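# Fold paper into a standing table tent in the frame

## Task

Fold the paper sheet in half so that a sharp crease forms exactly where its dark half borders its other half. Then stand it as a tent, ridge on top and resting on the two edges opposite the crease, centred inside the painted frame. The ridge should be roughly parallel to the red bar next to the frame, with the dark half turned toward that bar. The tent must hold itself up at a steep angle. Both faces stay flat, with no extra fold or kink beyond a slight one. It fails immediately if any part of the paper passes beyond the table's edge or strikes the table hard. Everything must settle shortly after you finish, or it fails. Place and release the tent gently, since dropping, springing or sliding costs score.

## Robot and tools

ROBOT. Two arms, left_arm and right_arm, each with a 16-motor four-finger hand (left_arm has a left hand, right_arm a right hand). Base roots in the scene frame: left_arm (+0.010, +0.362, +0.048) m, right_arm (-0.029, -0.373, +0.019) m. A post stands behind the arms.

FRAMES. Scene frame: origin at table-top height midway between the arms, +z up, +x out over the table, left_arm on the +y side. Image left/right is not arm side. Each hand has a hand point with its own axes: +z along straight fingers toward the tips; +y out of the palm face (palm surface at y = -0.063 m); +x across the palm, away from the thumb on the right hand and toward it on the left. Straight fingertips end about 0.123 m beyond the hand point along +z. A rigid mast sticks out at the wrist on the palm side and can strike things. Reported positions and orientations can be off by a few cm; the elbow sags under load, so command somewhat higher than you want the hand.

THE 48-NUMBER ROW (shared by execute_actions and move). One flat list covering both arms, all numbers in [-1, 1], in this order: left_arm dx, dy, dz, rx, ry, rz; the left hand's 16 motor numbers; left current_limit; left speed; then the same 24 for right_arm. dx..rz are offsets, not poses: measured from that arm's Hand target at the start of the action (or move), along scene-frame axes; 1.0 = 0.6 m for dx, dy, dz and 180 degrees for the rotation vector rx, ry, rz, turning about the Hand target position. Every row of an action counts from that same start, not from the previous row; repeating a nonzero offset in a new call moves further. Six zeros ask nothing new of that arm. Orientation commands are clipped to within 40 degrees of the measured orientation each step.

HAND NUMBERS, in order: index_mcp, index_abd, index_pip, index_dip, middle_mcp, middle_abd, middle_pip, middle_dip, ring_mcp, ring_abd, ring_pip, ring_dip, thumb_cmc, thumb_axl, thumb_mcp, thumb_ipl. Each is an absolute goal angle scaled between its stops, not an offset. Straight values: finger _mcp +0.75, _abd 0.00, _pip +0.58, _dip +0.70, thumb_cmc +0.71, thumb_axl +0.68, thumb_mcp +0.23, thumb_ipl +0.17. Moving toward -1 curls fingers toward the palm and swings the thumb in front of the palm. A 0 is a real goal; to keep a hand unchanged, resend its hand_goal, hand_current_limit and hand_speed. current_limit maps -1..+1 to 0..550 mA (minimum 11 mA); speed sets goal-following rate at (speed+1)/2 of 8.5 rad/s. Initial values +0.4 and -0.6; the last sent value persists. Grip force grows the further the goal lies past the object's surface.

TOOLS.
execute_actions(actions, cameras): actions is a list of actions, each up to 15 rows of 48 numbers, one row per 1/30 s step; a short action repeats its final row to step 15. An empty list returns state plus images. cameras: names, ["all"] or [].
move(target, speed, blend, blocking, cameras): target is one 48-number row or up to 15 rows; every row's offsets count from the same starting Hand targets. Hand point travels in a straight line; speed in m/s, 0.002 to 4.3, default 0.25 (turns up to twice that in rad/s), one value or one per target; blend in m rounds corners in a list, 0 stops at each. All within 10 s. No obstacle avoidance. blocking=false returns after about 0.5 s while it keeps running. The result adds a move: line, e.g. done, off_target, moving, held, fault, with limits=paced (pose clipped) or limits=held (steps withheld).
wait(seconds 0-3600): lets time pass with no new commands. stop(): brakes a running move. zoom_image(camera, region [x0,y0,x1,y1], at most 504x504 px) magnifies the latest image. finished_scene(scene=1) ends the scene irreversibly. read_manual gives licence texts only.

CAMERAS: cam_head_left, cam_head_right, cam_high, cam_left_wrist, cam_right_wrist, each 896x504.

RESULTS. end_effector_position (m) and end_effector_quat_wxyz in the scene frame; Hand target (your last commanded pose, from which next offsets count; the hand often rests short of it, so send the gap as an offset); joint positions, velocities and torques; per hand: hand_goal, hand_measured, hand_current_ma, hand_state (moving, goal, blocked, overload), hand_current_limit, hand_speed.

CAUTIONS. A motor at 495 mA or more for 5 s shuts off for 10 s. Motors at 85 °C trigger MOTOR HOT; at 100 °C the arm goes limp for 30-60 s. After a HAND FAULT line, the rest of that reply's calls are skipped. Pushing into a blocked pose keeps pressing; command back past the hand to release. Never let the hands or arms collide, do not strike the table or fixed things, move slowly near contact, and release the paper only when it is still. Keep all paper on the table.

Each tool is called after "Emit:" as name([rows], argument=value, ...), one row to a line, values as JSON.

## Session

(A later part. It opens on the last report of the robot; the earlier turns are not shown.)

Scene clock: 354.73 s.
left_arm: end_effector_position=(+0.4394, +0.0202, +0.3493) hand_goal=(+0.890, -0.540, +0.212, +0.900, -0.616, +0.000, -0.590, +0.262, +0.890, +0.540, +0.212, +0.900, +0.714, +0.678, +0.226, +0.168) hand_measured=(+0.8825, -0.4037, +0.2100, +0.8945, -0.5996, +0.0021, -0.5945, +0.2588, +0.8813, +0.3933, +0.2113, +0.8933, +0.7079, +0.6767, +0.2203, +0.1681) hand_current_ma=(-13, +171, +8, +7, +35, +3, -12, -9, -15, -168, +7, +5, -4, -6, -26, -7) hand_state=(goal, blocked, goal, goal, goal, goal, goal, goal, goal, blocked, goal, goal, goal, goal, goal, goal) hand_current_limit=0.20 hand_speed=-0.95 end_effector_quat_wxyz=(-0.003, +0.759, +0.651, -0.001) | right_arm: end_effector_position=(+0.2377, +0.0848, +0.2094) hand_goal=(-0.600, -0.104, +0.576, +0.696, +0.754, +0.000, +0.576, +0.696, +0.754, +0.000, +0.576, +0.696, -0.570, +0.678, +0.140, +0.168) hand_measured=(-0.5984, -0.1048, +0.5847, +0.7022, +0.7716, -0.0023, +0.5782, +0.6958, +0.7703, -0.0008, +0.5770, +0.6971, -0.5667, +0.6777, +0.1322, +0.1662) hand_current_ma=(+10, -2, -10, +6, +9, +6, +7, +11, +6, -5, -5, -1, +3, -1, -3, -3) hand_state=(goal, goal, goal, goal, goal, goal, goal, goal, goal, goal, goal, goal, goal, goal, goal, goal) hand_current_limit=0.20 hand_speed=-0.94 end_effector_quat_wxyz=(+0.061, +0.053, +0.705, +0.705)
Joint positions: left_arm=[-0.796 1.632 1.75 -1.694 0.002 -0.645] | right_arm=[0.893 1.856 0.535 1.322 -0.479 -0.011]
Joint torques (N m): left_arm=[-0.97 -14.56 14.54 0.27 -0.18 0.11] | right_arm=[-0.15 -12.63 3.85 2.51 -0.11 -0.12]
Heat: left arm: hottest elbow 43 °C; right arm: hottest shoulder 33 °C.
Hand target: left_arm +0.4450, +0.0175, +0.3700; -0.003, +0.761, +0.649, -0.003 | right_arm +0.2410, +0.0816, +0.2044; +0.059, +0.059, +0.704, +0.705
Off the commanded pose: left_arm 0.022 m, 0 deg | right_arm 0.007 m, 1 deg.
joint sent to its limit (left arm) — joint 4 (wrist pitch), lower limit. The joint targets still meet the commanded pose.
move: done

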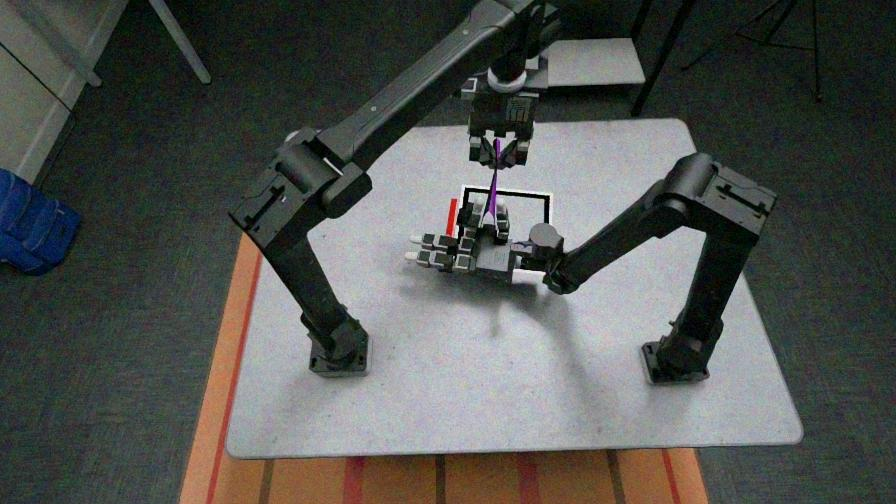

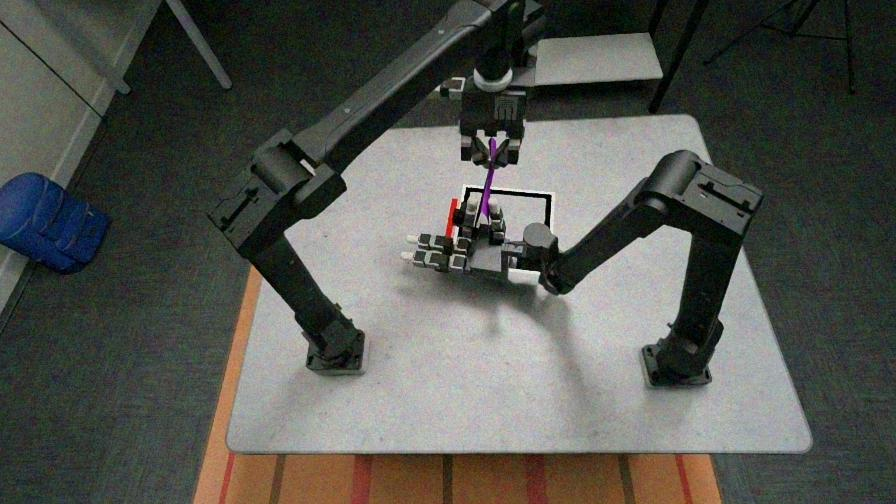

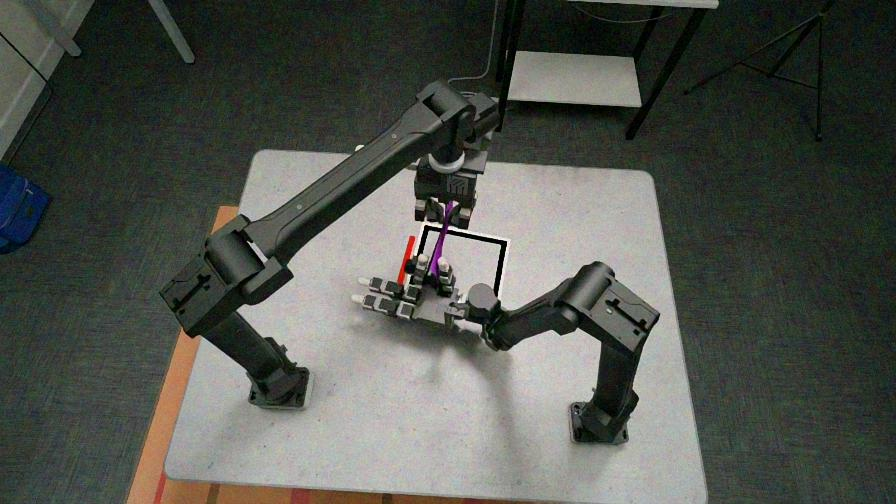

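Emit:
execute_actions([
  [[0,0,0,0,0,0,0.890,-0.54,0.212,0.899,-0.616,0,-0.591,0.261,0.890,0.54,0.212,0.899,0.714,0.678,0.226,0.168,0.2,-0.95,0,0,0,0,0,0,-0.635,-0.104,0.576,0.696,0.754,0,0.576,0.696,0.754,0,0.576,0.696,-0.571,0.678,0.095,0.168,0.2,-0.96]],
  [[0,0,0,0,0,0,0.890,-0.54,0.212,0.899,-0.616,0,-0.591,0.261,0.890,0.54,0.212,0.899,0.714,0.678,0.226,0.168,0.2,-0.95,0,0,0,0,0,0,-0.68,-0.104,0.576,0.696,0.754,0,0.576,0.696,0.754,0,0.576,0.696,-0.571,0.678,0.05,0.168,0.2,-0.96]],
  [[0,0,0,0,0,0,0.890,-0.54,0.212,0.899,-0.616,0,-0.591,0.261,0.890,0.54,0.212,0.899,0.714,0.678,0.226,0.168,0.2,-0.95,0,0,0,0,0,0,-0.75,-0.104,0.576,0.696,0.754,0,0.576,0.696,0.754,0,0.576,0.696,-0.571,0.678,-0.02,0.168,0.2,-0.96]],
  [[0,0,0,0,0,0,0.890,-0.54,0.212,0.899,-0.616,0,-0.591,0.261,0.890,0.54,0.212,0.899,0.714,0.678,0.226,0.168,0.2,-0.95,0,0,0,0,0,0,-0.79,-0.104,0.576,0.696,0.754,0,0.576,0.696,0.754,0,0.576,0.696,-0.571,0.678,-0.04,0.168,0.2,-0.96]],
], cameras=["cam_head_left","cam_head_right","cam_high"])

Emit:
zoom_image(camera="cam_head_left", region=[470, 180, 518, 228])

Emit:
zoom_image(camera="cam_head_right", region=[464, 180, 512, 228])

Emit:
zoom_image(camera="cam_high", region=[412, 242, 460, 290])

Scene clock: 357.73 s.
left_arm: end_effector_position=(+0.4394, +0.0202, +0.3493) hand_goal=(+0.890, -0.540, +0.212, +0.900, -0.616, +0.000, -0.590, +0.262, +0.890, +0.540, +0.212, +0.900, +0.714, +0.678, +0.226, +0.168) hand_measured=(+0.8825, -0.4037, +0.2113, +0.8945, -0.5984, +0.0021, -0.5932, +0.2588, +0.8813, +0.3933, +0.2113, +0.8933, +0.7092, +0.6767, +0.2203, +0.1672) hand_current_ma=(-17, +174, +8, +8, +34, -15, -1, -4, -6, -183, +3, +8, -7, -14, -20, -2) hand_state=(goal, blocked, goal, goal, goal, goal, goal, goal, goal, blocked, goal, goal, goal, goal, goal, goal) hand_current_limit=0.20 hand_speed=-0.95 end_effector_quat_wxyz=(-0.003, +0.759, +0.651, -0.001) | right_arm: end_effector_position=(+0.2376, +0.0848, +0.2094) hand_goal=(-0.790, -0.104, +0.576, +0.696, +0.754, +0.000, +0.576, +0.696, +0.754, +0.000, +0.576, +0.696, -0.570, +0.678, -0.040, +0.168) hand_measured=(-0.6780, -0.1048, +0.6013, +0.7047, +0.7716, -0.0008, +0.5782, +0.6971, +0.7703, -0.0008, +0.5770, +0.6971, -0.5667, +0.6777, +0.0461, +0.1853) hand_current_ma=(+44, +2, -7, +6, +8, +4, +3, +11, +5, -5, -6, -5, +8, -1, +31, -1) hand_state=(blocked, goal, blocked, goal, goal, goal, goal, goal, goal, goal, goal, goal, goal, goal, blocked, goal) hand_current_limit=0.20 hand_speed=-0.96 end_effector_quat_wxyz=(+0.061, +0.053, +0.705, +0.705)
Joint positions: left_arm=[-0.796 1.632 1.75 -1.694 0.002 -0.645] | right_arm=[0.893 1.856 0.535 1.322 -0.48 -0.011]
Joint torques (N m): left_arm=[-0.97 -14.56 14.54 0.27 -0.17 0.11] | right_arm=[-0.21 -12.45 3.71 2.65 -0.1 -0.09]
Motor temperatures (°C): left_arm=[28 31 44 28 30 27] | right_arm=[28 33 30 30 29 29]
Heat: left arm: hottest elbow 44 °C; right arm: hottest shoulder 33 °C.
Hand target: left_arm +0.4450, +0.0175, +0.3700; -0.003, +0.761, +0.649, -0.003 | right_arm +0.2410, +0.0816, +0.2045; +0.059, +0.059, +0.704, +0.705
Off the commanded pose: left_arm 0.022 m, 0 deg | right_arm 0.007 m, 1 deg.
joint sent to its limit (left arm) — joint 4 (wrist pitch), lower limit. The joint targets still meet the commanded pose.
Step readings (end_effector_position of left_arm | right_arm):
0: (+0.4394, +0.0202, +0.3493) | (+0.2377, +0.0847, +0.2094)
1: (+0.4394, +0.0202, +0.3493) | (+0.2377, +0.0847, +0.2094)
2: (+0.4394, +0.0202, +0.3493) | (+0.2377, +0.0847, +0.2094)
4: (+0.4394, +0.0202, +0.3493) | (+0.2377, +0.0847, +0.2094)
8: (+0.4394, +0.0202, +0.3493) | (+0.2377, +0.0847, +0.2094)
15: (+0.4394, +0.0202, +0.3493) | (+0.2377, +0.0847, +0.2094)
16: (+0.4394, +0.0202, +0.3493) | (+0.2377, +0.0847, +0.2094)
17: (+0.4394, +0.0202, +0.3493) | (+0.2377, +0.0847, +0.2094)
19: (+0.4394, +0.0202, +0.3493) | (+0.2377, +0.0847, +0.2094)
23: (+0.4394, +0.0202, +0.3493) | (+0.2376, +0.0848, +0.2094)
30: (+0.4394, +0.0202, +0.3493) | (+0.2376, +0.0848, +0.2094)
31: (+0.4394, +0.0202, +0.3493) | (+0.2376, +0.0848, +0.2094)
32: (+0.4394, +0.0202, +0.3493) | (+0.2376, +0.0848, +0.2094)
34: (+0.4394, +0.0202, +0.3493) | (+0.2376, +0.0848, +0.2094)
38: (+0.4394, +0.0202, +0.3493) | (+0.2376, +0.0848, +0.2094)
45: (+0.4394, +0.0202, +0.3493) | (+0.2376, +0.0848, +0.2094)
46: (+0.4394, +0.0202, +0.3493) | (+0.2376, +0.0848, +0.2094)
47: (+0.4394, +0.0202, +0.3493) | (+0.2376, +0.0848, +0.2094)
49: (+0.4394, +0.0202, +0.3493) | (+0.2376, +0.0848, +0.2094)
53: (+0.4394, +0.0202, +0.3493) | (+0.2376, +0.0848, +0.2094)
60: (+0.4394, +0.0202, +0.3493) | (+0.2376, +0.0848, +0.2094)

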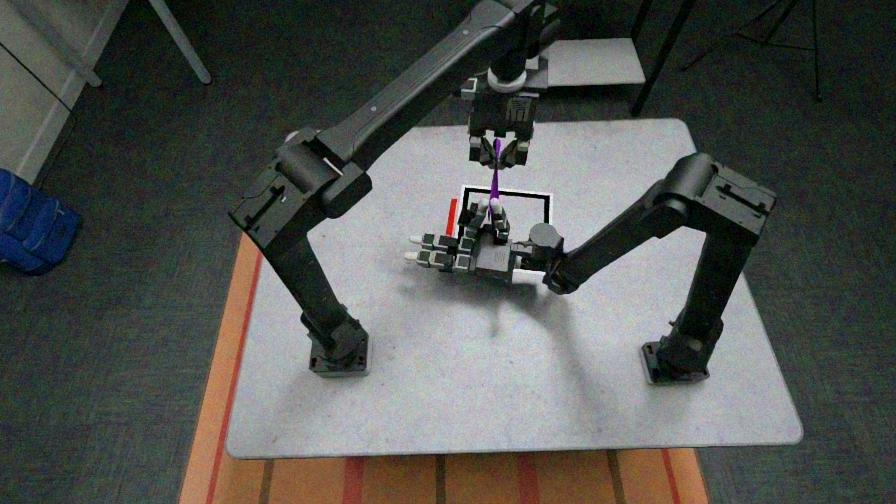

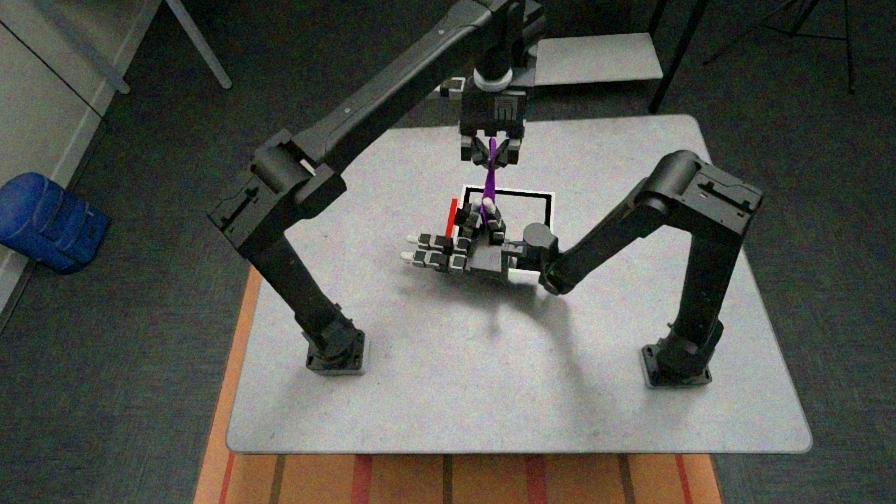

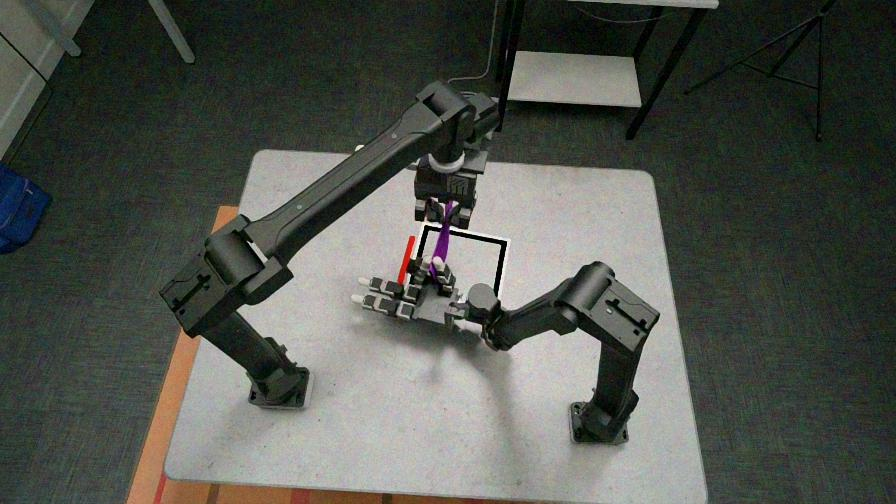

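Scaled by 10.500 from the camera's image (finer frame: 1280x720).

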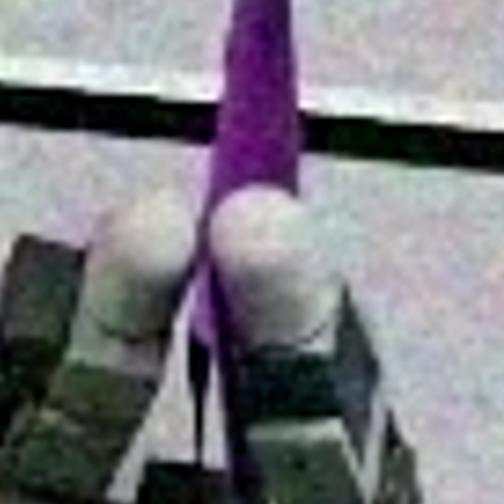

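Scaled by 10.500 from the camera's image (finer frame: 1280x720).

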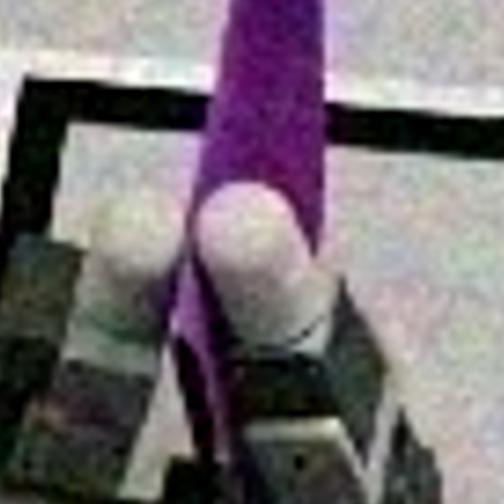

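Scaled by 10.500 from the camera's image (finer frame: 1280x720).

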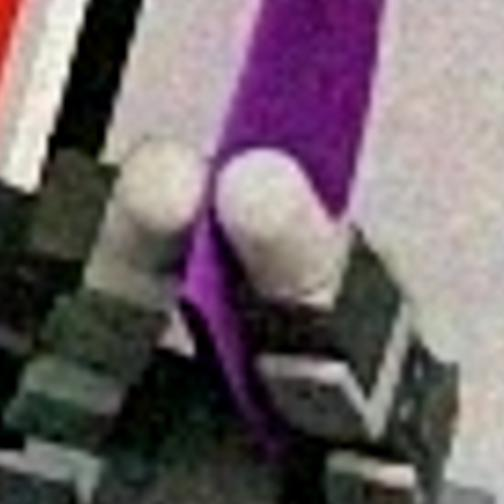

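Emit:
execute_actions([
  [[0,0,0,0,0,0,0.890,-0.36,0.212,0.899,-0.616,0,-0.591,0.261,0.890,0.36,0.212,0.899,0.714,0.678,0.226,0.168,0.2,-0.96,0,0,0,0,0,0,-0.79,-0.104,0.576,0.696,0.754,0,0.576,0.696,0.754,0,0.576,0.696,-0.571,0.678,-0.04,0.168,0.2,-0.96]],
  [[0,0,0,0,0,0,0.890,-0.28,0.212,0.899,-0.616,0,-0.591,0.261,0.890,0.28,0.212,0.899,0.714,0.678,0.226,0.168,0.2,-0.96,0,0,0,0,0,0,-0.79,-0.104,0.576,0.696,0.754,0,0.576,0.696,0.754,0,0.576,0.696,-0.571,0.678,-0.04,0.168,0.2,-0.96]],
  [[0,0,0,0,0,0,0.890,-0.22,0.212,0.899,-0.616,0,-0.591,0.261,0.890,0.22,0.212,0.899,0.714,0.678,0.226,0.168,0.2,-0.96,0,0,0,0,0,0,-0.79,-0.104,0.576,0.696,0.754,0,0.576,0.696,0.754,0,0.576,0.696,-0.571,0.678,-0.04,0.168,0.2,-0.96]],
], cameras=["cam_head_left","cam_head_right","cam_high","cam_left_wrist"])

Emit:
zoom_image(camera="cam_head_left", region=[460, 130, 540, 210])

Emit:
zoom_image(camera="cam_high", region=[400, 190, 490, 280])

Emit:
zoom_image(camera="cam_left_wrist", region=[400, 0, 660, 280])

Scene clock: 360.87 s.
left_arm: end_effector_position=(+0.4394, +0.0202, +0.3493) hand_goal=(+0.890, -0.220, +0.212, +0.900, -0.616, +0.000, -0.590, +0.262, +0.890, +0.220, +0.212, +0.900, +0.714, +0.678, +0.226, +0.168) hand_measured=(+0.8825, -0.2250, +0.2113, +0.8945, -0.5984, +0.0007, -0.5945, +0.2588, +0.8813, +0.2263, +0.2138, +0.8945, +0.7092, +0.6777, +0.2203, +0.1672) hand_current_ma=(-18, -3, +5, +7, +38, +7, +5, -10, -5, +18, +8, +2, -3, -7, -20, -6) hand_state=(goal, goal, goal, goal, goal, goal, goal, goal, goal, goal, goal, goal, goal, goal, goal, goal) hand_current_limit=0.20 hand_speed=-0.96 end_effector_quat_wxyz=(-0.003, +0.759, +0.651, -0.001) | right_arm: end_effector_position=(+0.2376, +0.0848, +0.2094) hand_goal=(-0.790, -0.104, +0.576, +0.696, +0.754, +0.000, +0.576, +0.696, +0.754, +0.000, +0.576, +0.696, -0.570, +0.678, -0.040, +0.168) hand_measured=(-0.6792, -0.1048, +0.6013, +0.7060, +0.7703, -0.0008, +0.5795, +0.6958, +0.7703, -0.0008, +0.5770, +0.6971, -0.5680, +0.6777, +0.0461, +0.1843) hand_current_ma=(+47, +2, -8, +8, +12, +6, +3, +11, +8, -5, -3, -1, +8, +1, +34, +5) hand_state=(blocked, goal, blocked, goal, goal, goal, goal, goal, goal, goal, goal, goal, goal, goal, blocked, goal) hand_current_limit=0.20 hand_speed=-0.96 end_effector_quat_wxyz=(+0.061, +0.053, +0.705, +0.705)
Joint positions: left_arm=[-0.796 1.632 1.75 -1.694 0.002 -0.645] | right_arm=[0.893 1.856 0.535 1.322 -0.48 -0.011]
Joint torques (N m): left_arm=[-0.97 -14.56 14.54 0.27 -0.18 0.11] | right_arm=[-0.26 -12.4 3.81 2.69 -0.12 -0.12]
Heat: left arm: hottest elbow 44 °C; right arm: hottest shoulder 33 °C.
Hand target: left_arm +0.4450, +0.0175, +0.3700; -0.003, +0.761, +0.649, -0.003 | right_arm +0.2410, +0.0816, +0.2045; +0.059, +0.059, +0.704, +0.705
Off the commanded pose: left_arm 0.022 m, 0 deg | right_arm 0.007 m, 1 deg.
joint sent to its limit (left arm) — joint 4 (wrist pitch), lower limit. The joint targets still meet the commanded pose.
Step readings (end_effector_position of left_arm | right_arm):
0: (+0.4394, +0.0202, +0.3493) | (+0.2376, +0.0848, +0.2094)
1: (+0.4394, +0.0202, +0.3493) | (+0.2376, +0.0848, +0.2094)
2: (+0.4394, +0.0202, +0.3493) | (+0.2376, +0.0848, +0.2094)
4: (+0.4394, +0.0202, +0.3493) | (+0.2376, +0.0848, +0.2094)
8: (+0.4394, +0.0202, +0.3493) | (+0.2376, +0.0848, +0.2094)
15: (+0.4394, +0.0202, +0.3493) | (+0.2376, +0.0848, +0.2094)
16: (+0.4394, +0.0202, +0.3493) | (+0.2376, +0.0848, +0.2094)
17: (+0.4394, +0.0202, +0.3493) | (+0.2376, +0.0848, +0.2094)
19: (+0.4394, +0.0202, +0.3493) | (+0.2376, +0.0848, +0.2094)
23: (+0.4394, +0.0202, +0.3493) | (+0.2376, +0.0848, +0.2094)
30: (+0.4394, +0.0202, +0.3493) | (+0.2376, +0.0848, +0.2094)
31: (+0.4394, +0.0202, +0.3493) | (+0.2376, +0.0848, +0.2094)
32: (+0.4394, +0.0202, +0.3493) | (+0.2376, +0.0848, +0.2094)
34: (+0.4394, +0.0202, +0.3493) | (+0.2376, +0.0848, +0.2094)
38: (+0.4394, +0.0202, +0.3493) | (+0.2376, +0.0848, +0.2094)
45: (+0.4394, +0.0202, +0.3493) | (+0.2376, +0.0848, +0.2094)
cam_left_wrist: T_world_to_cam=[[-0.73065, -0.68028, -0.05798, 0.32943], [-0.52897, 0.51035, 0.67804, -0.05365], [-0.43167, 0.52608, -0.73273, 0.55999]] pos_world=[0.45405, -0.04311, 0.4658]

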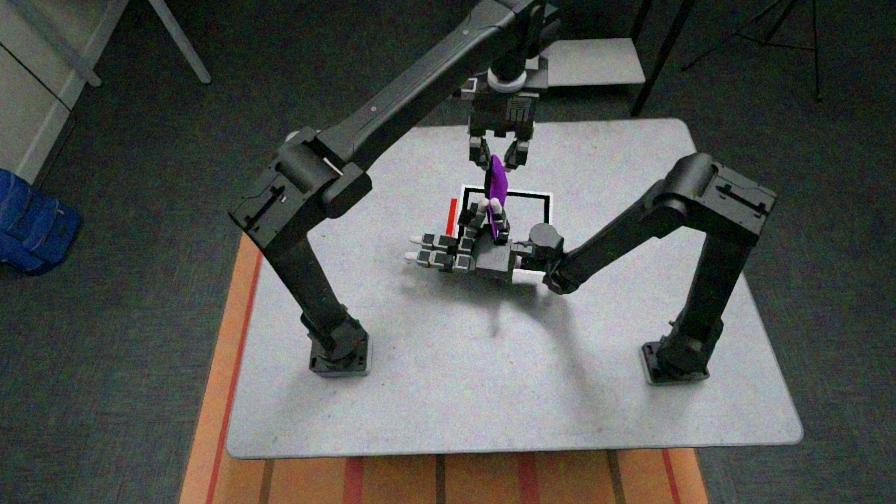

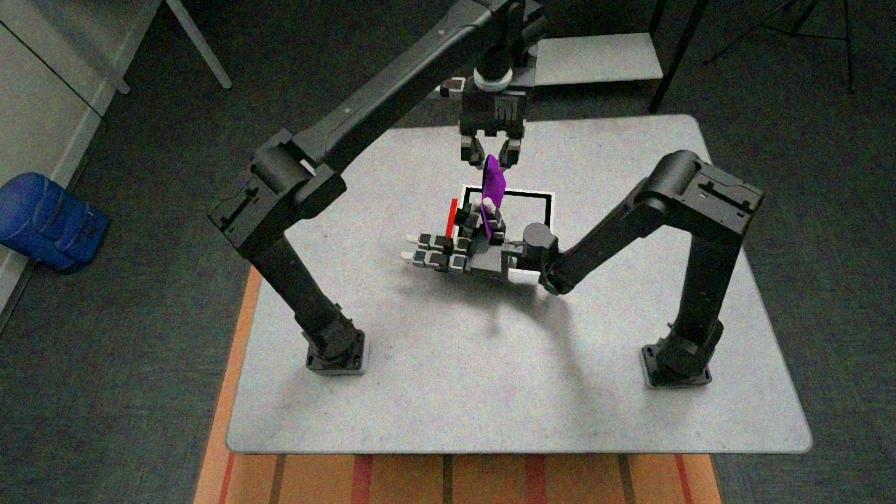

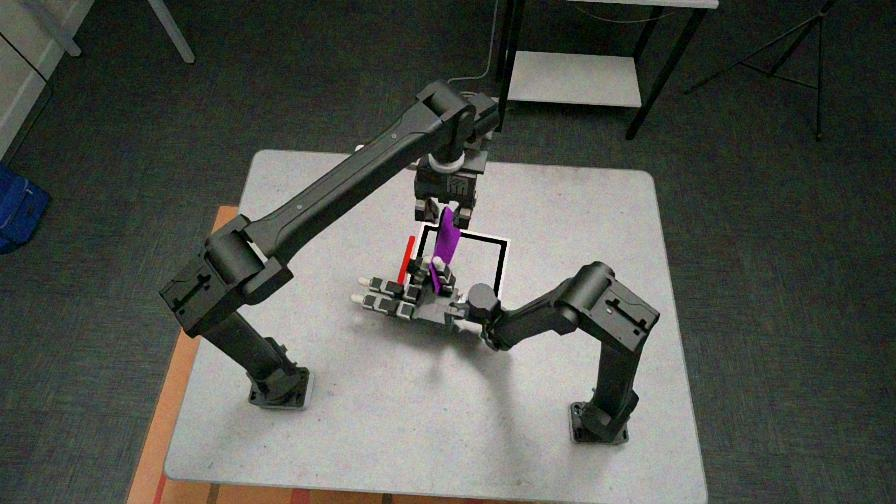

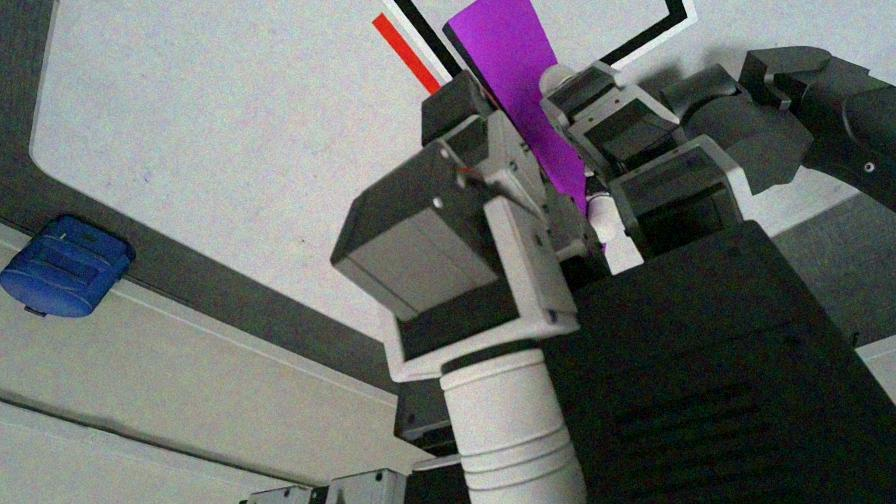

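Scaled by 6.300 from the camera's image (finer frame: 1280x720).

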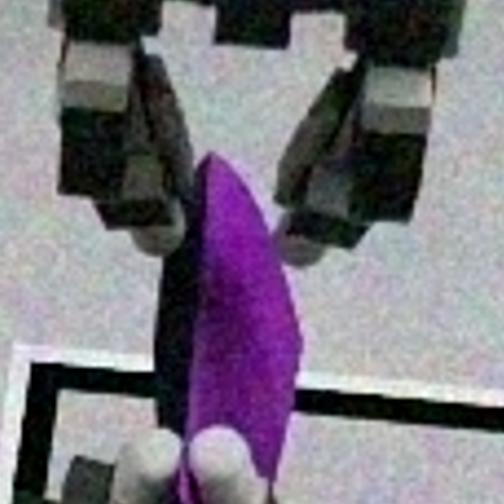

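Scaled by 5.600 from the camera's image (finer frame: 1280x720).

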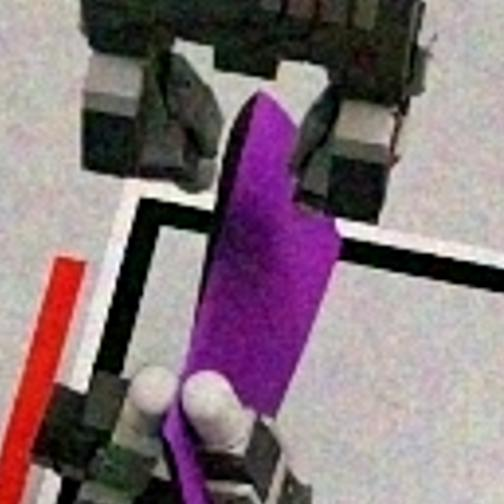

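Scaled by 1.800 from the camera's image (finer frame: 1280x720).

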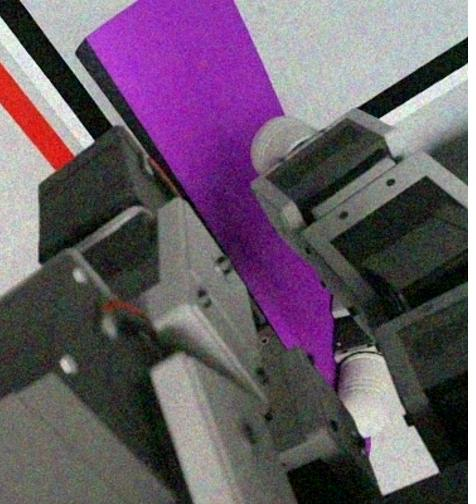

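Emit:
move([
  [0,0,0,0,0,0,0.890,-0.12,0.212,0.899,-0.616,0,-0.591,0.261,0.890,0.12,0.212,0.899,0.714,0.678,0.226,0.168,0.2,-0.93,0,0,0,0,0,0,-0.79,-0.104,0.576,0.696,0.754,0,0.576,0.696,0.754,0,0.576,0.696,-0.571,0.678,-0.04,0.168,0.2,-0.96],
  [0.0475,0.0085,-0.0890,0,0,0,0.890,-0.12,0.212,0.899,-0.616,0,-0.591,0.261,0.890,0.12,0.212,0.899,0.714,0.678,0.226,0.168,0.2,-0.93,0,0,0,0,0,0,-0.79,-0.104,0.576,0.696,0.754,0,0.576,0.696,0.754,0,0.576,0.696,-0.571,0.678,-0.04,0.168,0.2,-0.96],
], speed=0.05, cameras=["cam_head_left","cam_head_right","cam_high","cam_left_wrist"])

Emit:
zoom_image(camera="cam_head_left", region=[466, 134, 526, 194])

Emit:
zoom_image(camera="cam_head_right", region=[460, 134, 520, 194])

Emit:
zoom_image(camera="cam_left_wrist", region=[400, 0, 660, 280])

Scene clock: 364.93 s.
left_arm: end_effector_position=(+0.4686, +0.0245, +0.3233) hand_goal=(+0.890, -0.120, +0.212, +0.900, -0.616, +0.000, -0.590, +0.262, +0.890, +0.120, +0.212, +0.900, +0.714, +0.678, +0.226, +0.168) hand_measured=(+0.8837, -0.1268, +0.2126, +0.8945, -0.5984, +0.0021, -0.5945, +0.2588, +0.8813, +0.1252, +0.2190, +0.8945, +0.7092, +0.6767, +0.2203, +0.1672) hand_current_ma=(-20, -2, +3, +6, +32, +2, -3, -3, -13, +16, +14, -3, -9, -3, -22, +0) hand_state=(goal, goal, goal, goal, goal, goal, goal, goal, goal, goal, goal, goal, goal, goal, goal, goal) hand_current_limit=0.20 hand_speed=-0.93 end_effector_quat_wxyz=(-0.002, +0.758, +0.652, -0.001) | right_arm: end_effector_position=(+0.2376, +0.0848, +0.2094) hand_goal=(-0.790, -0.104, +0.576, +0.696, +0.754, +0.000, +0.576, +0.696, +0.754, +0.000, +0.576, +0.696, -0.570, +0.678, -0.040, +0.168) hand_measured=(-0.6780, -0.1048, +0.6013, +0.7060, +0.7703, -0.0023, +0.5795, +0.6971, +0.7703, -0.0008, +0.5770, +0.6971, -0.5667, +0.6777, +0.0461, +0.1843) hand_current_ma=(+47, +1, -8, +5, +8, +3, +2, +6, +8, +0, -3, -2, +9, +6, +35, +2) hand_state=(blocked, goal, blocked, goal, goal, goal, goal, goal, goal, goal, goal, goal, goal, goal, blocked, goal) hand_current_limit=0.20 hand_speed=-0.96 end_effector_quat_wxyz=(+0.061, +0.053, +0.705, +0.705)
Joint positions: left_arm=[-0.749 1.675 1.735 -1.635 0.002 -0.601] | right_arm=[0.893 1.856 0.535 1.322 -0.48 -0.011]
Joint torques (N m): left_arm=[-0.67 -13.74 10.76 0.96 0.04 0.13] | right_arm=[0.32 -12.57 3.73 2.59 -0.1 -0.11]
Heat: left arm: hottest elbow 44 °C; right arm: hottest shoulder 33 °C.
Hand target: left_arm +0.4735, +0.0227, +0.3166; -0.003, +0.761, +0.649, -0.003 | right_arm +0.2410, +0.0816, +0.2045; +0.059, +0.059, +0.704, +0.705
Off the commanded pose: left_arm 0.008 m, 1 deg | right_arm 0.007 m, 1 deg.
move: done
cam_left_wrist: T_world_to_cam=[[-0.72848, -0.68262, -0.0579, 0.35108], [-0.53128, 0.50956, 0.67683, -0.02127], [-0.43251, 0.52381, -0.73386, 0.55212]] pos_world=[0.48325, -0.03872, 0.4399]

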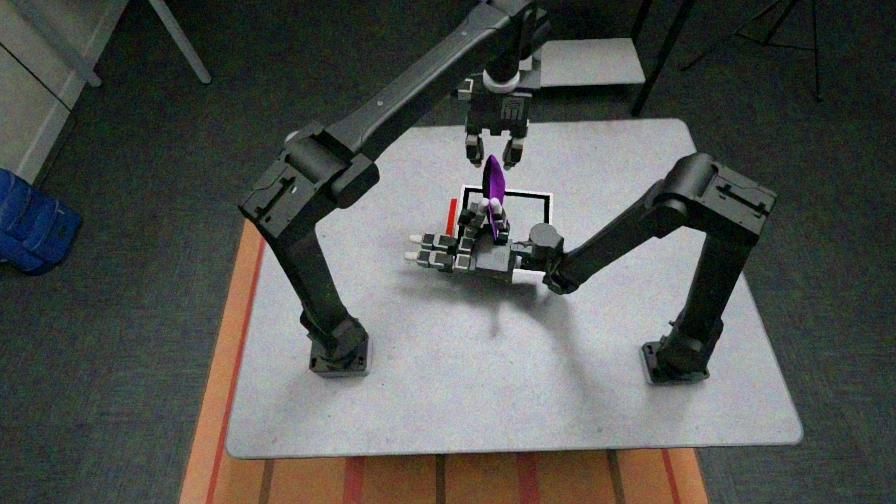

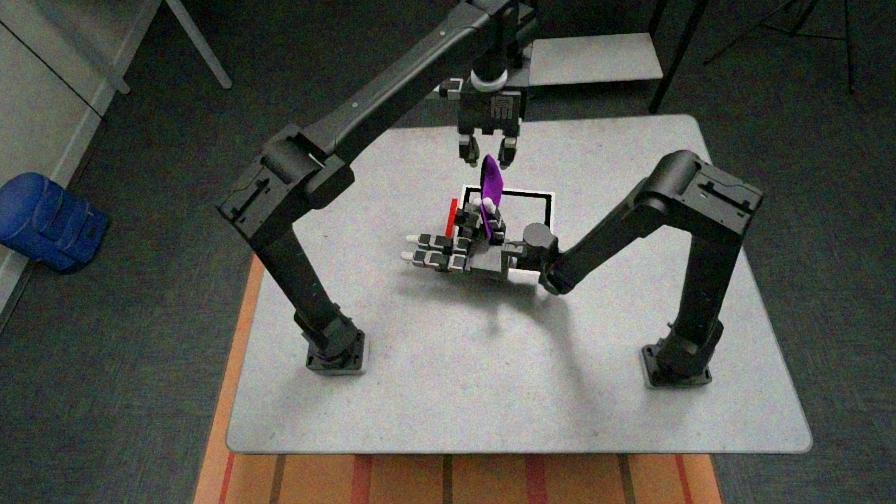

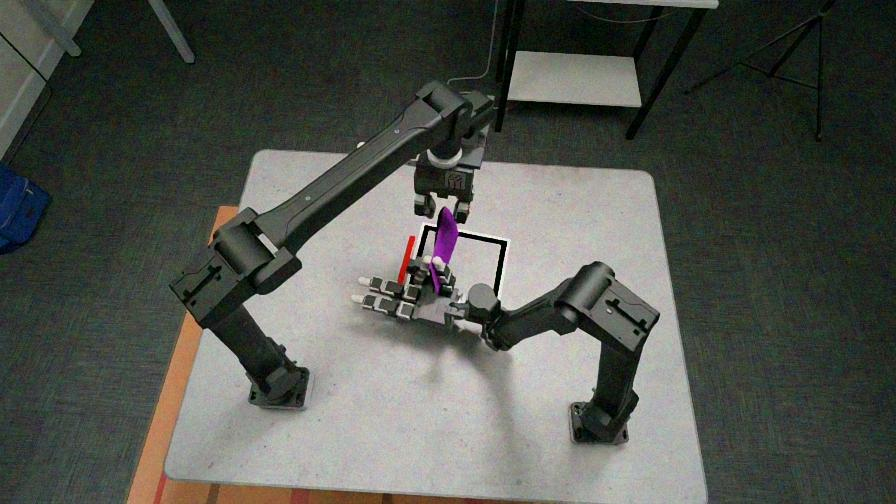

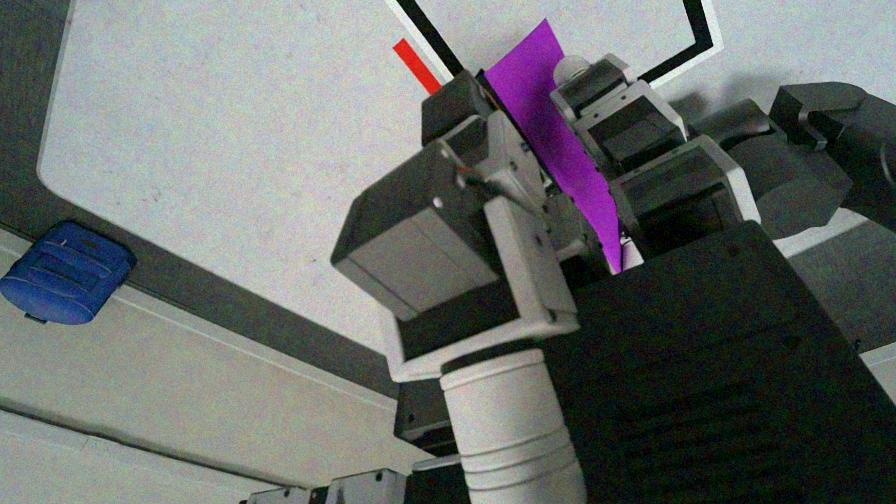

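Scaled by 8.400 from the camera's image (finer frame: 1280x720).

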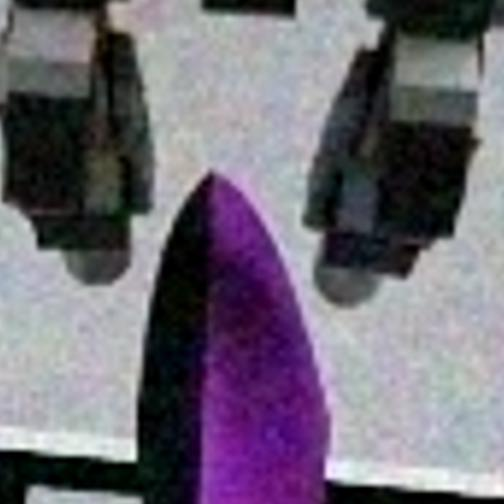

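Scaled by 8.400 from the camera's image (finer frame: 1280x720).

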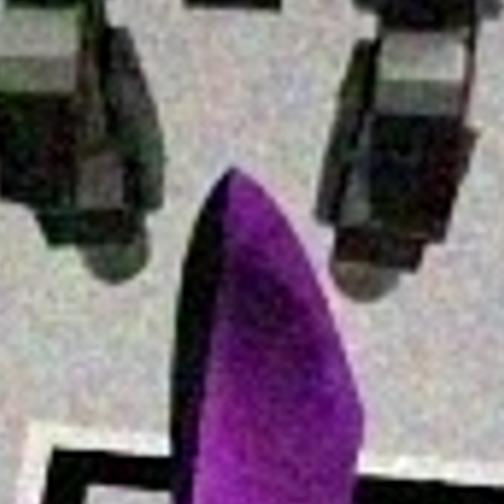

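Scaled by 1.800 from the camera's image (finer frame: 1280x720).

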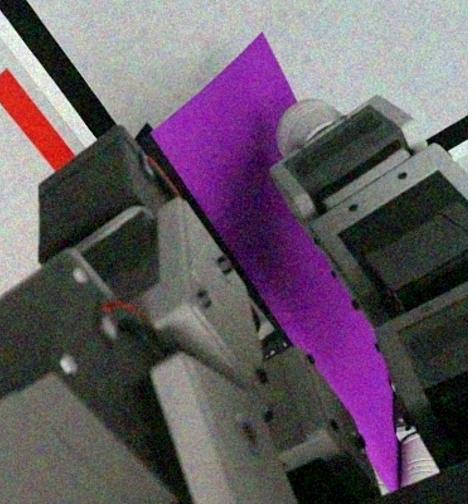

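Emit:
move(target=[0.000,0.0075,0.0000,0,0,0,0.890,-0.22,0.212,0.899,-0.616,0,-0.591,0.261,0.890,0.22,0.212,0.899,0.714,0.678,0.226,0.168,0.2,-0.93,0,0,0,0,0,0,-0.79,-0.104,0.576,0.696,0.754,0,0.576,0.696,0.754,0,0.576,0.696,-0.571,0.678,-0.04,0.168,0.2,-0.96], speed=0.03, cameras=[])

Emit:
execute_actions([
  [[0,0,0,0,0,0,0.890,-0.32,0.212,0.899,-0.616,0,-0.591,0.261,0.890,0.32,0.212,0.899,0.714,0.678,0.226,0.168,0.2,-0.94,0,0,0,0,0,0,-0.79,-0.104,0.576,0.696,0.754,0,0.576,0.696,0.754,0,0.576,0.696,-0.571,0.678,-0.04,0.168,0.2,-0.96]],
  [[0,0,0,0,0,0,0.890,-0.36,0.212,0.899,-0.616,0,-0.591,0.261,0.890,0.36,0.212,0.899,0.714,0.678,0.226,0.168,0.2,-0.96,0,0,0,0,0,0,-0.79,-0.104,0.576,0.696,0.754,0,0.576,0.696,0.754,0,0.576,0.696,-0.571,0.678,-0.04,0.168,0.2,-0.96]],
  [[0,0,0,0,0,0,0.890,-0.36,0.212,0.899,-0.616,0,-0.591,0.261,0.890,0.36,0.212,0.899,0.714,0.678,0.226,0.168,0.2,-0.96,0,0,0,0,0,0,-0.79,-0.104,0.576,0.696,0.754,0,0.576,0.696,0.754,0,0.576,0.696,-0.571,0.678,-0.04,0.168,0.2,-0.96]],
], cameras=["cam_head_left","cam_head_right","cam_high","cam_left_wrist"])

Emit:
zoom_image(camera="cam_head_left", region=[466, 134, 526, 194])

Emit:
zoom_image(camera="cam_head_right", region=[460, 134, 520, 194])

Emit:
zoom_image(camera="cam_left_wrist", region=[400, 0, 660, 280])

Scene clock: 366.77 s.
left_arm: end_effector_position=(+0.4694, +0.0277, +0.3192) hand_goal=(+0.890, -0.220, +0.212, +0.900, -0.616, +0.000, -0.590, +0.262, +0.890, +0.220, +0.212, +0.900, +0.714, +0.678, +0.226, +0.168) hand_measured=(+0.8837, -0.2059, +0.2113, +0.8945, -0.5984, +0.0021, -0.5945, +0.2588, +0.8801, +0.2058, +0.2190, +0.8933, +0.7079, +0.6777, +0.2203, +0.1681) hand_current_ma=(-24, +15, +10, +4, +30, -5, -2, -6, -7, -13, +23, +3, -10, -6, -32, -4) hand_state=(goal, goal, goal, goal, goal, goal, goal, goal, goal, goal, goal, goal, goal, goal, goal, goal) hand_current_limit=0.20 hand_speed=-0.93 end_effector_quat_wxyz=(-0.006, +0.758, +0.652, -0.001) | right_arm: end_effector_position=(+0.2376, +0.0848, +0.2094) hand_goal=(-0.790, -0.104, +0.576, +0.696, +0.754, +0.000, +0.576, +0.696, +0.754, +0.000, +0.576, +0.696, -0.570, +0.678, -0.040, +0.168) hand_measured=(-0.6792, -0.1063, +0.6013, +0.7060, +0.7703, -0.0023, +0.5795, +0.6971, +0.7703, -0.0008, +0.5770, +0.6971, -0.5667, +0.6777, +0.0461, +0.1843) hand_current_ma=(+46, -1, -6, +3, +9, +5, +3, +12, +7, -5, +0, +0, +11, -3, +33, -2) hand_state=(blocked, goal, blocked, goal, goal, goal, goal, goal, goal, goal, goal, goal, goal, goal, blocked, goal) hand_current_limit=0.20 hand_speed=-0.96 end_effector_quat_wxyz=(+0.061, +0.053, +0.705, +0.705)
Joint positions: left_arm=[-0.743 1.675 1.725 -1.633 0.002 -0.594] | right_arm=[0.893 1.856 0.535 1.322 -0.48 -0.011]
Joint torques (N m): left_arm=[-0.56 -14.45 10.74 0.9 0.04 0.05] | right_arm=[-0.32 -12.45 3.79 2.77 -0.09 -0.11]
Heat: left arm: hottest elbow 44 °C; right arm: hottest shoulder 33 °C.
Hand target: left_arm +0.4735, +0.0272, +0.3167; -0.003, +0.761, +0.649, -0.003 | right_arm +0.2410, +0.0816, +0.2045; +0.059, +0.059, +0.704, +0.705
Off the commanded pose: left_arm 0.005 m, 1 deg | right_arm 0.007 m, 1 deg.
move: done

Scene clock: 368.47 s.
left_arm: end_effector_position=(+0.4694, +0.0276, +0.3192) hand_goal=(+0.890, -0.360, +0.212, +0.900, -0.616, +0.000, -0.590, +0.262, +0.890, +0.360, +0.212, +0.900, +0.714, +0.678, +0.226, +0.168) hand_measured=(+0.8825, -0.3363, +0.2113, +0.8945, -0.5984, +0.0021, -0.5945, +0.2588, +0.8813, +0.3347, +0.2190, +0.8933, +0.7092, +0.6777, +0.2203, +0.1681) hand_current_ma=(-19, +28, +5, +0, +33, -9, -2, -7, -8, -13, +22, -4, -5, -8, -18, -5) hand_state=(goal, blocked, goal, goal, goal, goal, goal, goal, goal, blocked, goal, goal, goal, goal, goal, goal) hand_current_limit=0.20 hand_speed=-0.96 end_effector_quat_wxyz=(-0.006, +0.758, +0.652, -0.001) | right_arm: end_effector_position=(+0.2376, +0.0848, +0.2094) hand_goal=(-0.790, -0.104, +0.576, +0.696, +0.754, +0.000, +0.576, +0.696, +0.754, +0.000, +0.576, +0.696, -0.570, +0.678, -0.040, +0.168) hand_measured=(-0.6792, -0.1048, +0.6026, +0.7060, +0.7716, -0.0023, +0.5782, +0.6958, +0.7703, -0.0008, +0.5770, +0.6971, -0.5680, +0.6777, +0.0451, +0.1843) hand_current_ma=(+47, -4, -6, +4, +9, +4, +8, +7, +8, -3, -1, -3, +7, +2, +35, +2) hand_state=(blocked, goal, blocked, goal, goal, goal, goal, goal, goal, goal, goal, goal, goal, goal, blocked, goal) hand_current_limit=0.20 hand_speed=-0.96 end_effector_quat_wxyz=(+0.061, +0.053, +0.705, +0.705)
Joint positions: left_arm=[-0.743 1.675 1.725 -1.633 0.002 -0.594] | right_arm=[0.893 1.856 0.535 1.322 -0.48 -0.011]
Joint torques (N m): left_arm=[-0.79 -14.45 10.77 0.9 0.04 0.13] | right_arm=[-0.21 -12.28 3.71 2.81 -0.12 -0.1]
Heat: left arm: hottest elbow 43 °C; right arm: hottest shoulder 33 °C.
Hand target: left_arm +0.4735, +0.0271, +0.3167; -0.003, +0.761, +0.649, -0.003 | right_arm +0.2410, +0.0816, +0.2045; +0.059, +0.059, +0.704, +0.705
Off the commanded pose: left_arm 0.005 m, 1 deg | right_arm 0.007 m, 1 deg.
Step readings (end_effector_position of left_arm | right_arm):
0: (+0.4694, +0.0277, +0.3192) | (+0.2376, +0.0848, +0.2094)
1: (+0.4694, +0.0277, +0.3192) | (+0.2376, +0.0848, +0.2094)
2: (+0.4694, +0.0277, +0.3192) | (+0.2376, +0.0848, +0.2094)
4: (+0.4694, +0.0277, +0.3192) | (+0.2376, +0.0848, +0.2094)
8: (+0.4694, +0.0276, +0.3192) | (+0.2376, +0.0848, +0.2094)
15: (+0.4694, +0.0276, +0.3192) | (+0.2376, +0.0848, +0.2094)
16: (+0.4694, +0.0276, +0.3192) | (+0.2376, +0.0848, +0.2094)
17: (+0.4694, +0.0276, +0.3192) | (+0.2376, +0.0848, +0.2094)
19: (+0.4694, +0.0276, +0.3192) | (+0.2376, +0.0848, +0.2094)
23: (+0.4694, +0.0276, +0.3192) | (+0.2376, +0.0848, +0.2094)
30: (+0.4694, +0.0276, +0.3192) | (+0.2376, +0.0848, +0.2094)
31: (+0.4694, +0.0276, +0.3192) | (+0.2376, +0.0848, +0.2094)
32: (+0.4694, +0.0276, +0.3192) | (+0.2376, +0.0848, +0.2094)
34: (+0.4694, +0.0276, +0.3192) | (+0.2376, +0.0848, +0.2094)
38: (+0.4694, +0.0276, +0.3192) | (+0.2376, +0.0848, +0.2094)
45: (+0.4694, +0.0276, +0.3192) | (+0.2376, +0.0848, +0.2094)
cam_left_wrist: T_world_to_cam=[[-0.72983, -0.68123, -0.05726, 0.3539], [-0.52665, 0.50687, 0.68244, -0.0236], [-0.43587, 0.52822, -0.7287, 0.5476]] pos_world=[0.48454, -0.03621, 0.43541]

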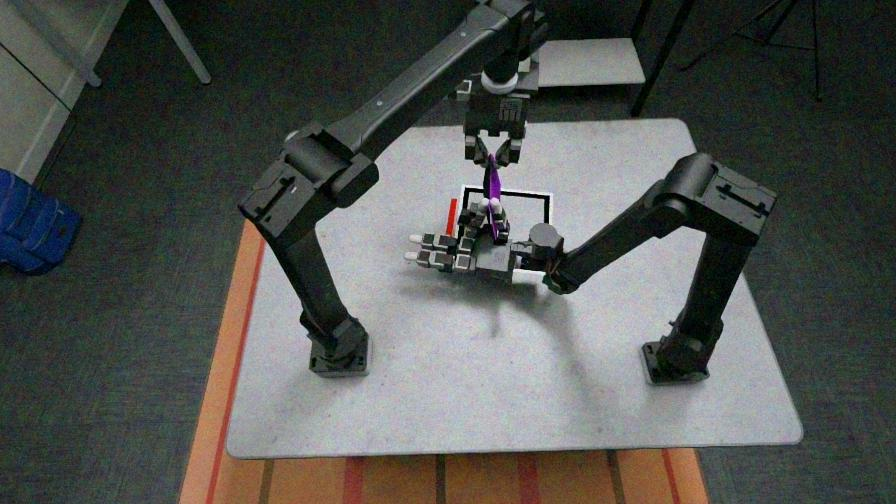

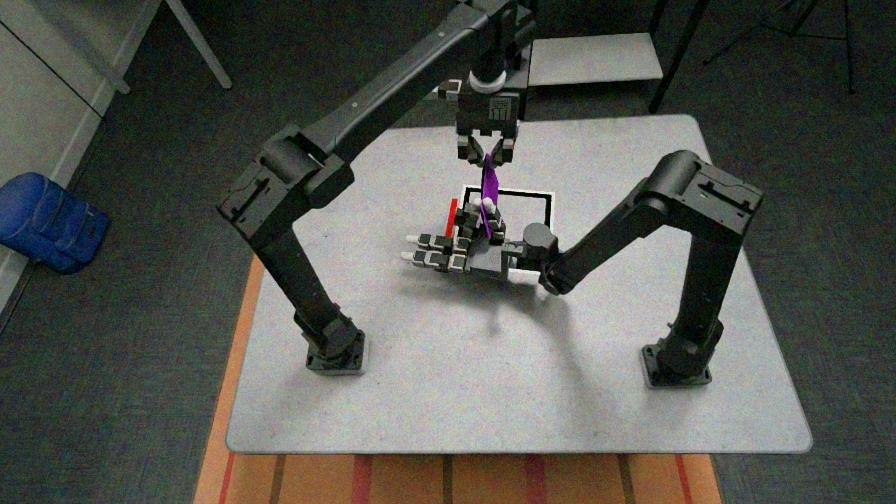

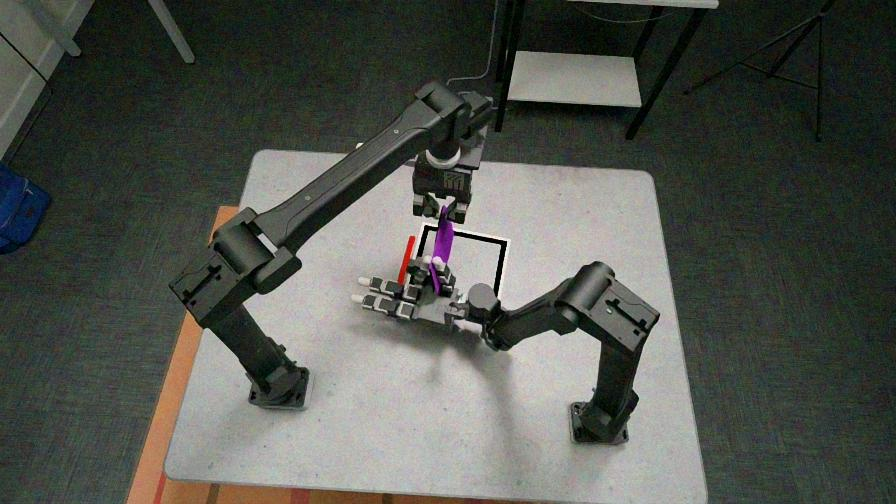

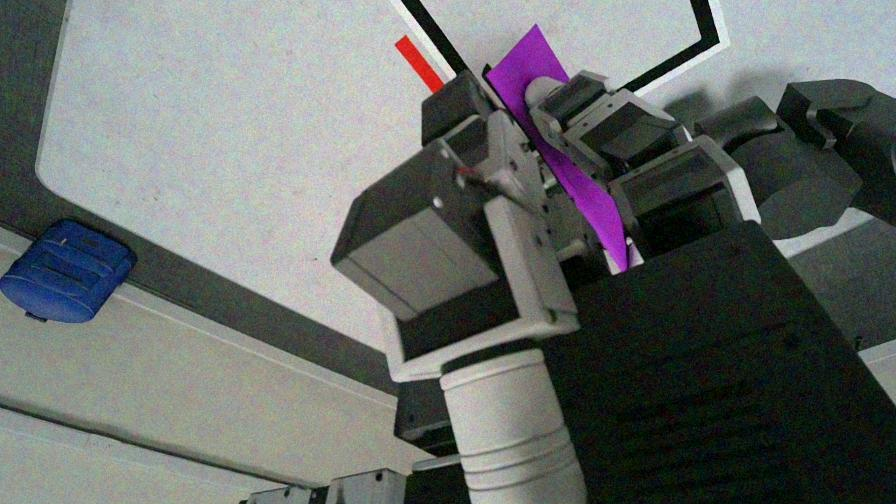

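Scaled by 8.400 from the camera's image (finer frame: 1280x720).

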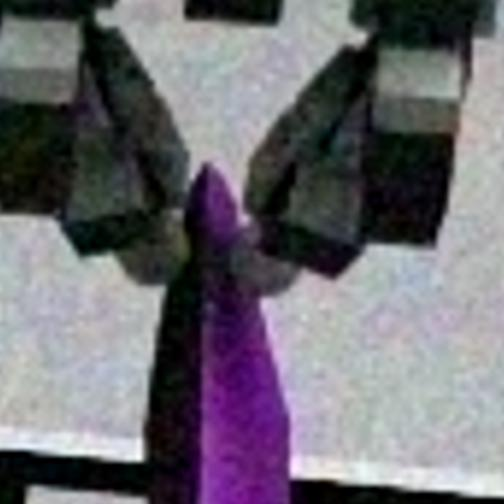

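Scaled by 8.400 from the camera's image (finer frame: 1280x720).

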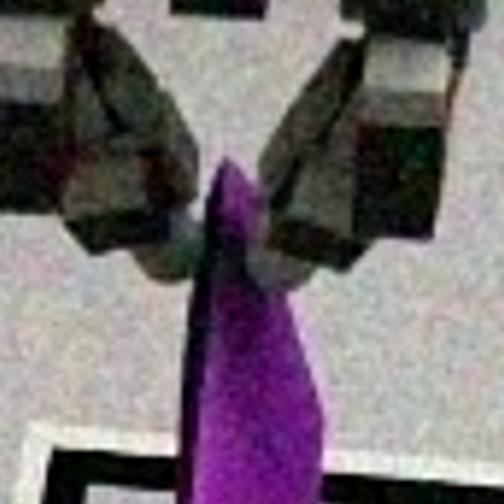

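Scaled by 1.800 from the camera's image (finer frame: 1280x720).

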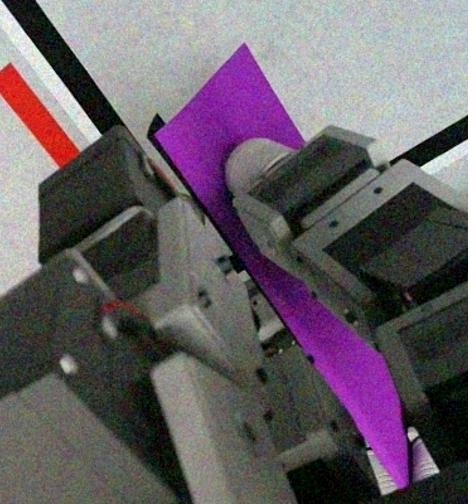

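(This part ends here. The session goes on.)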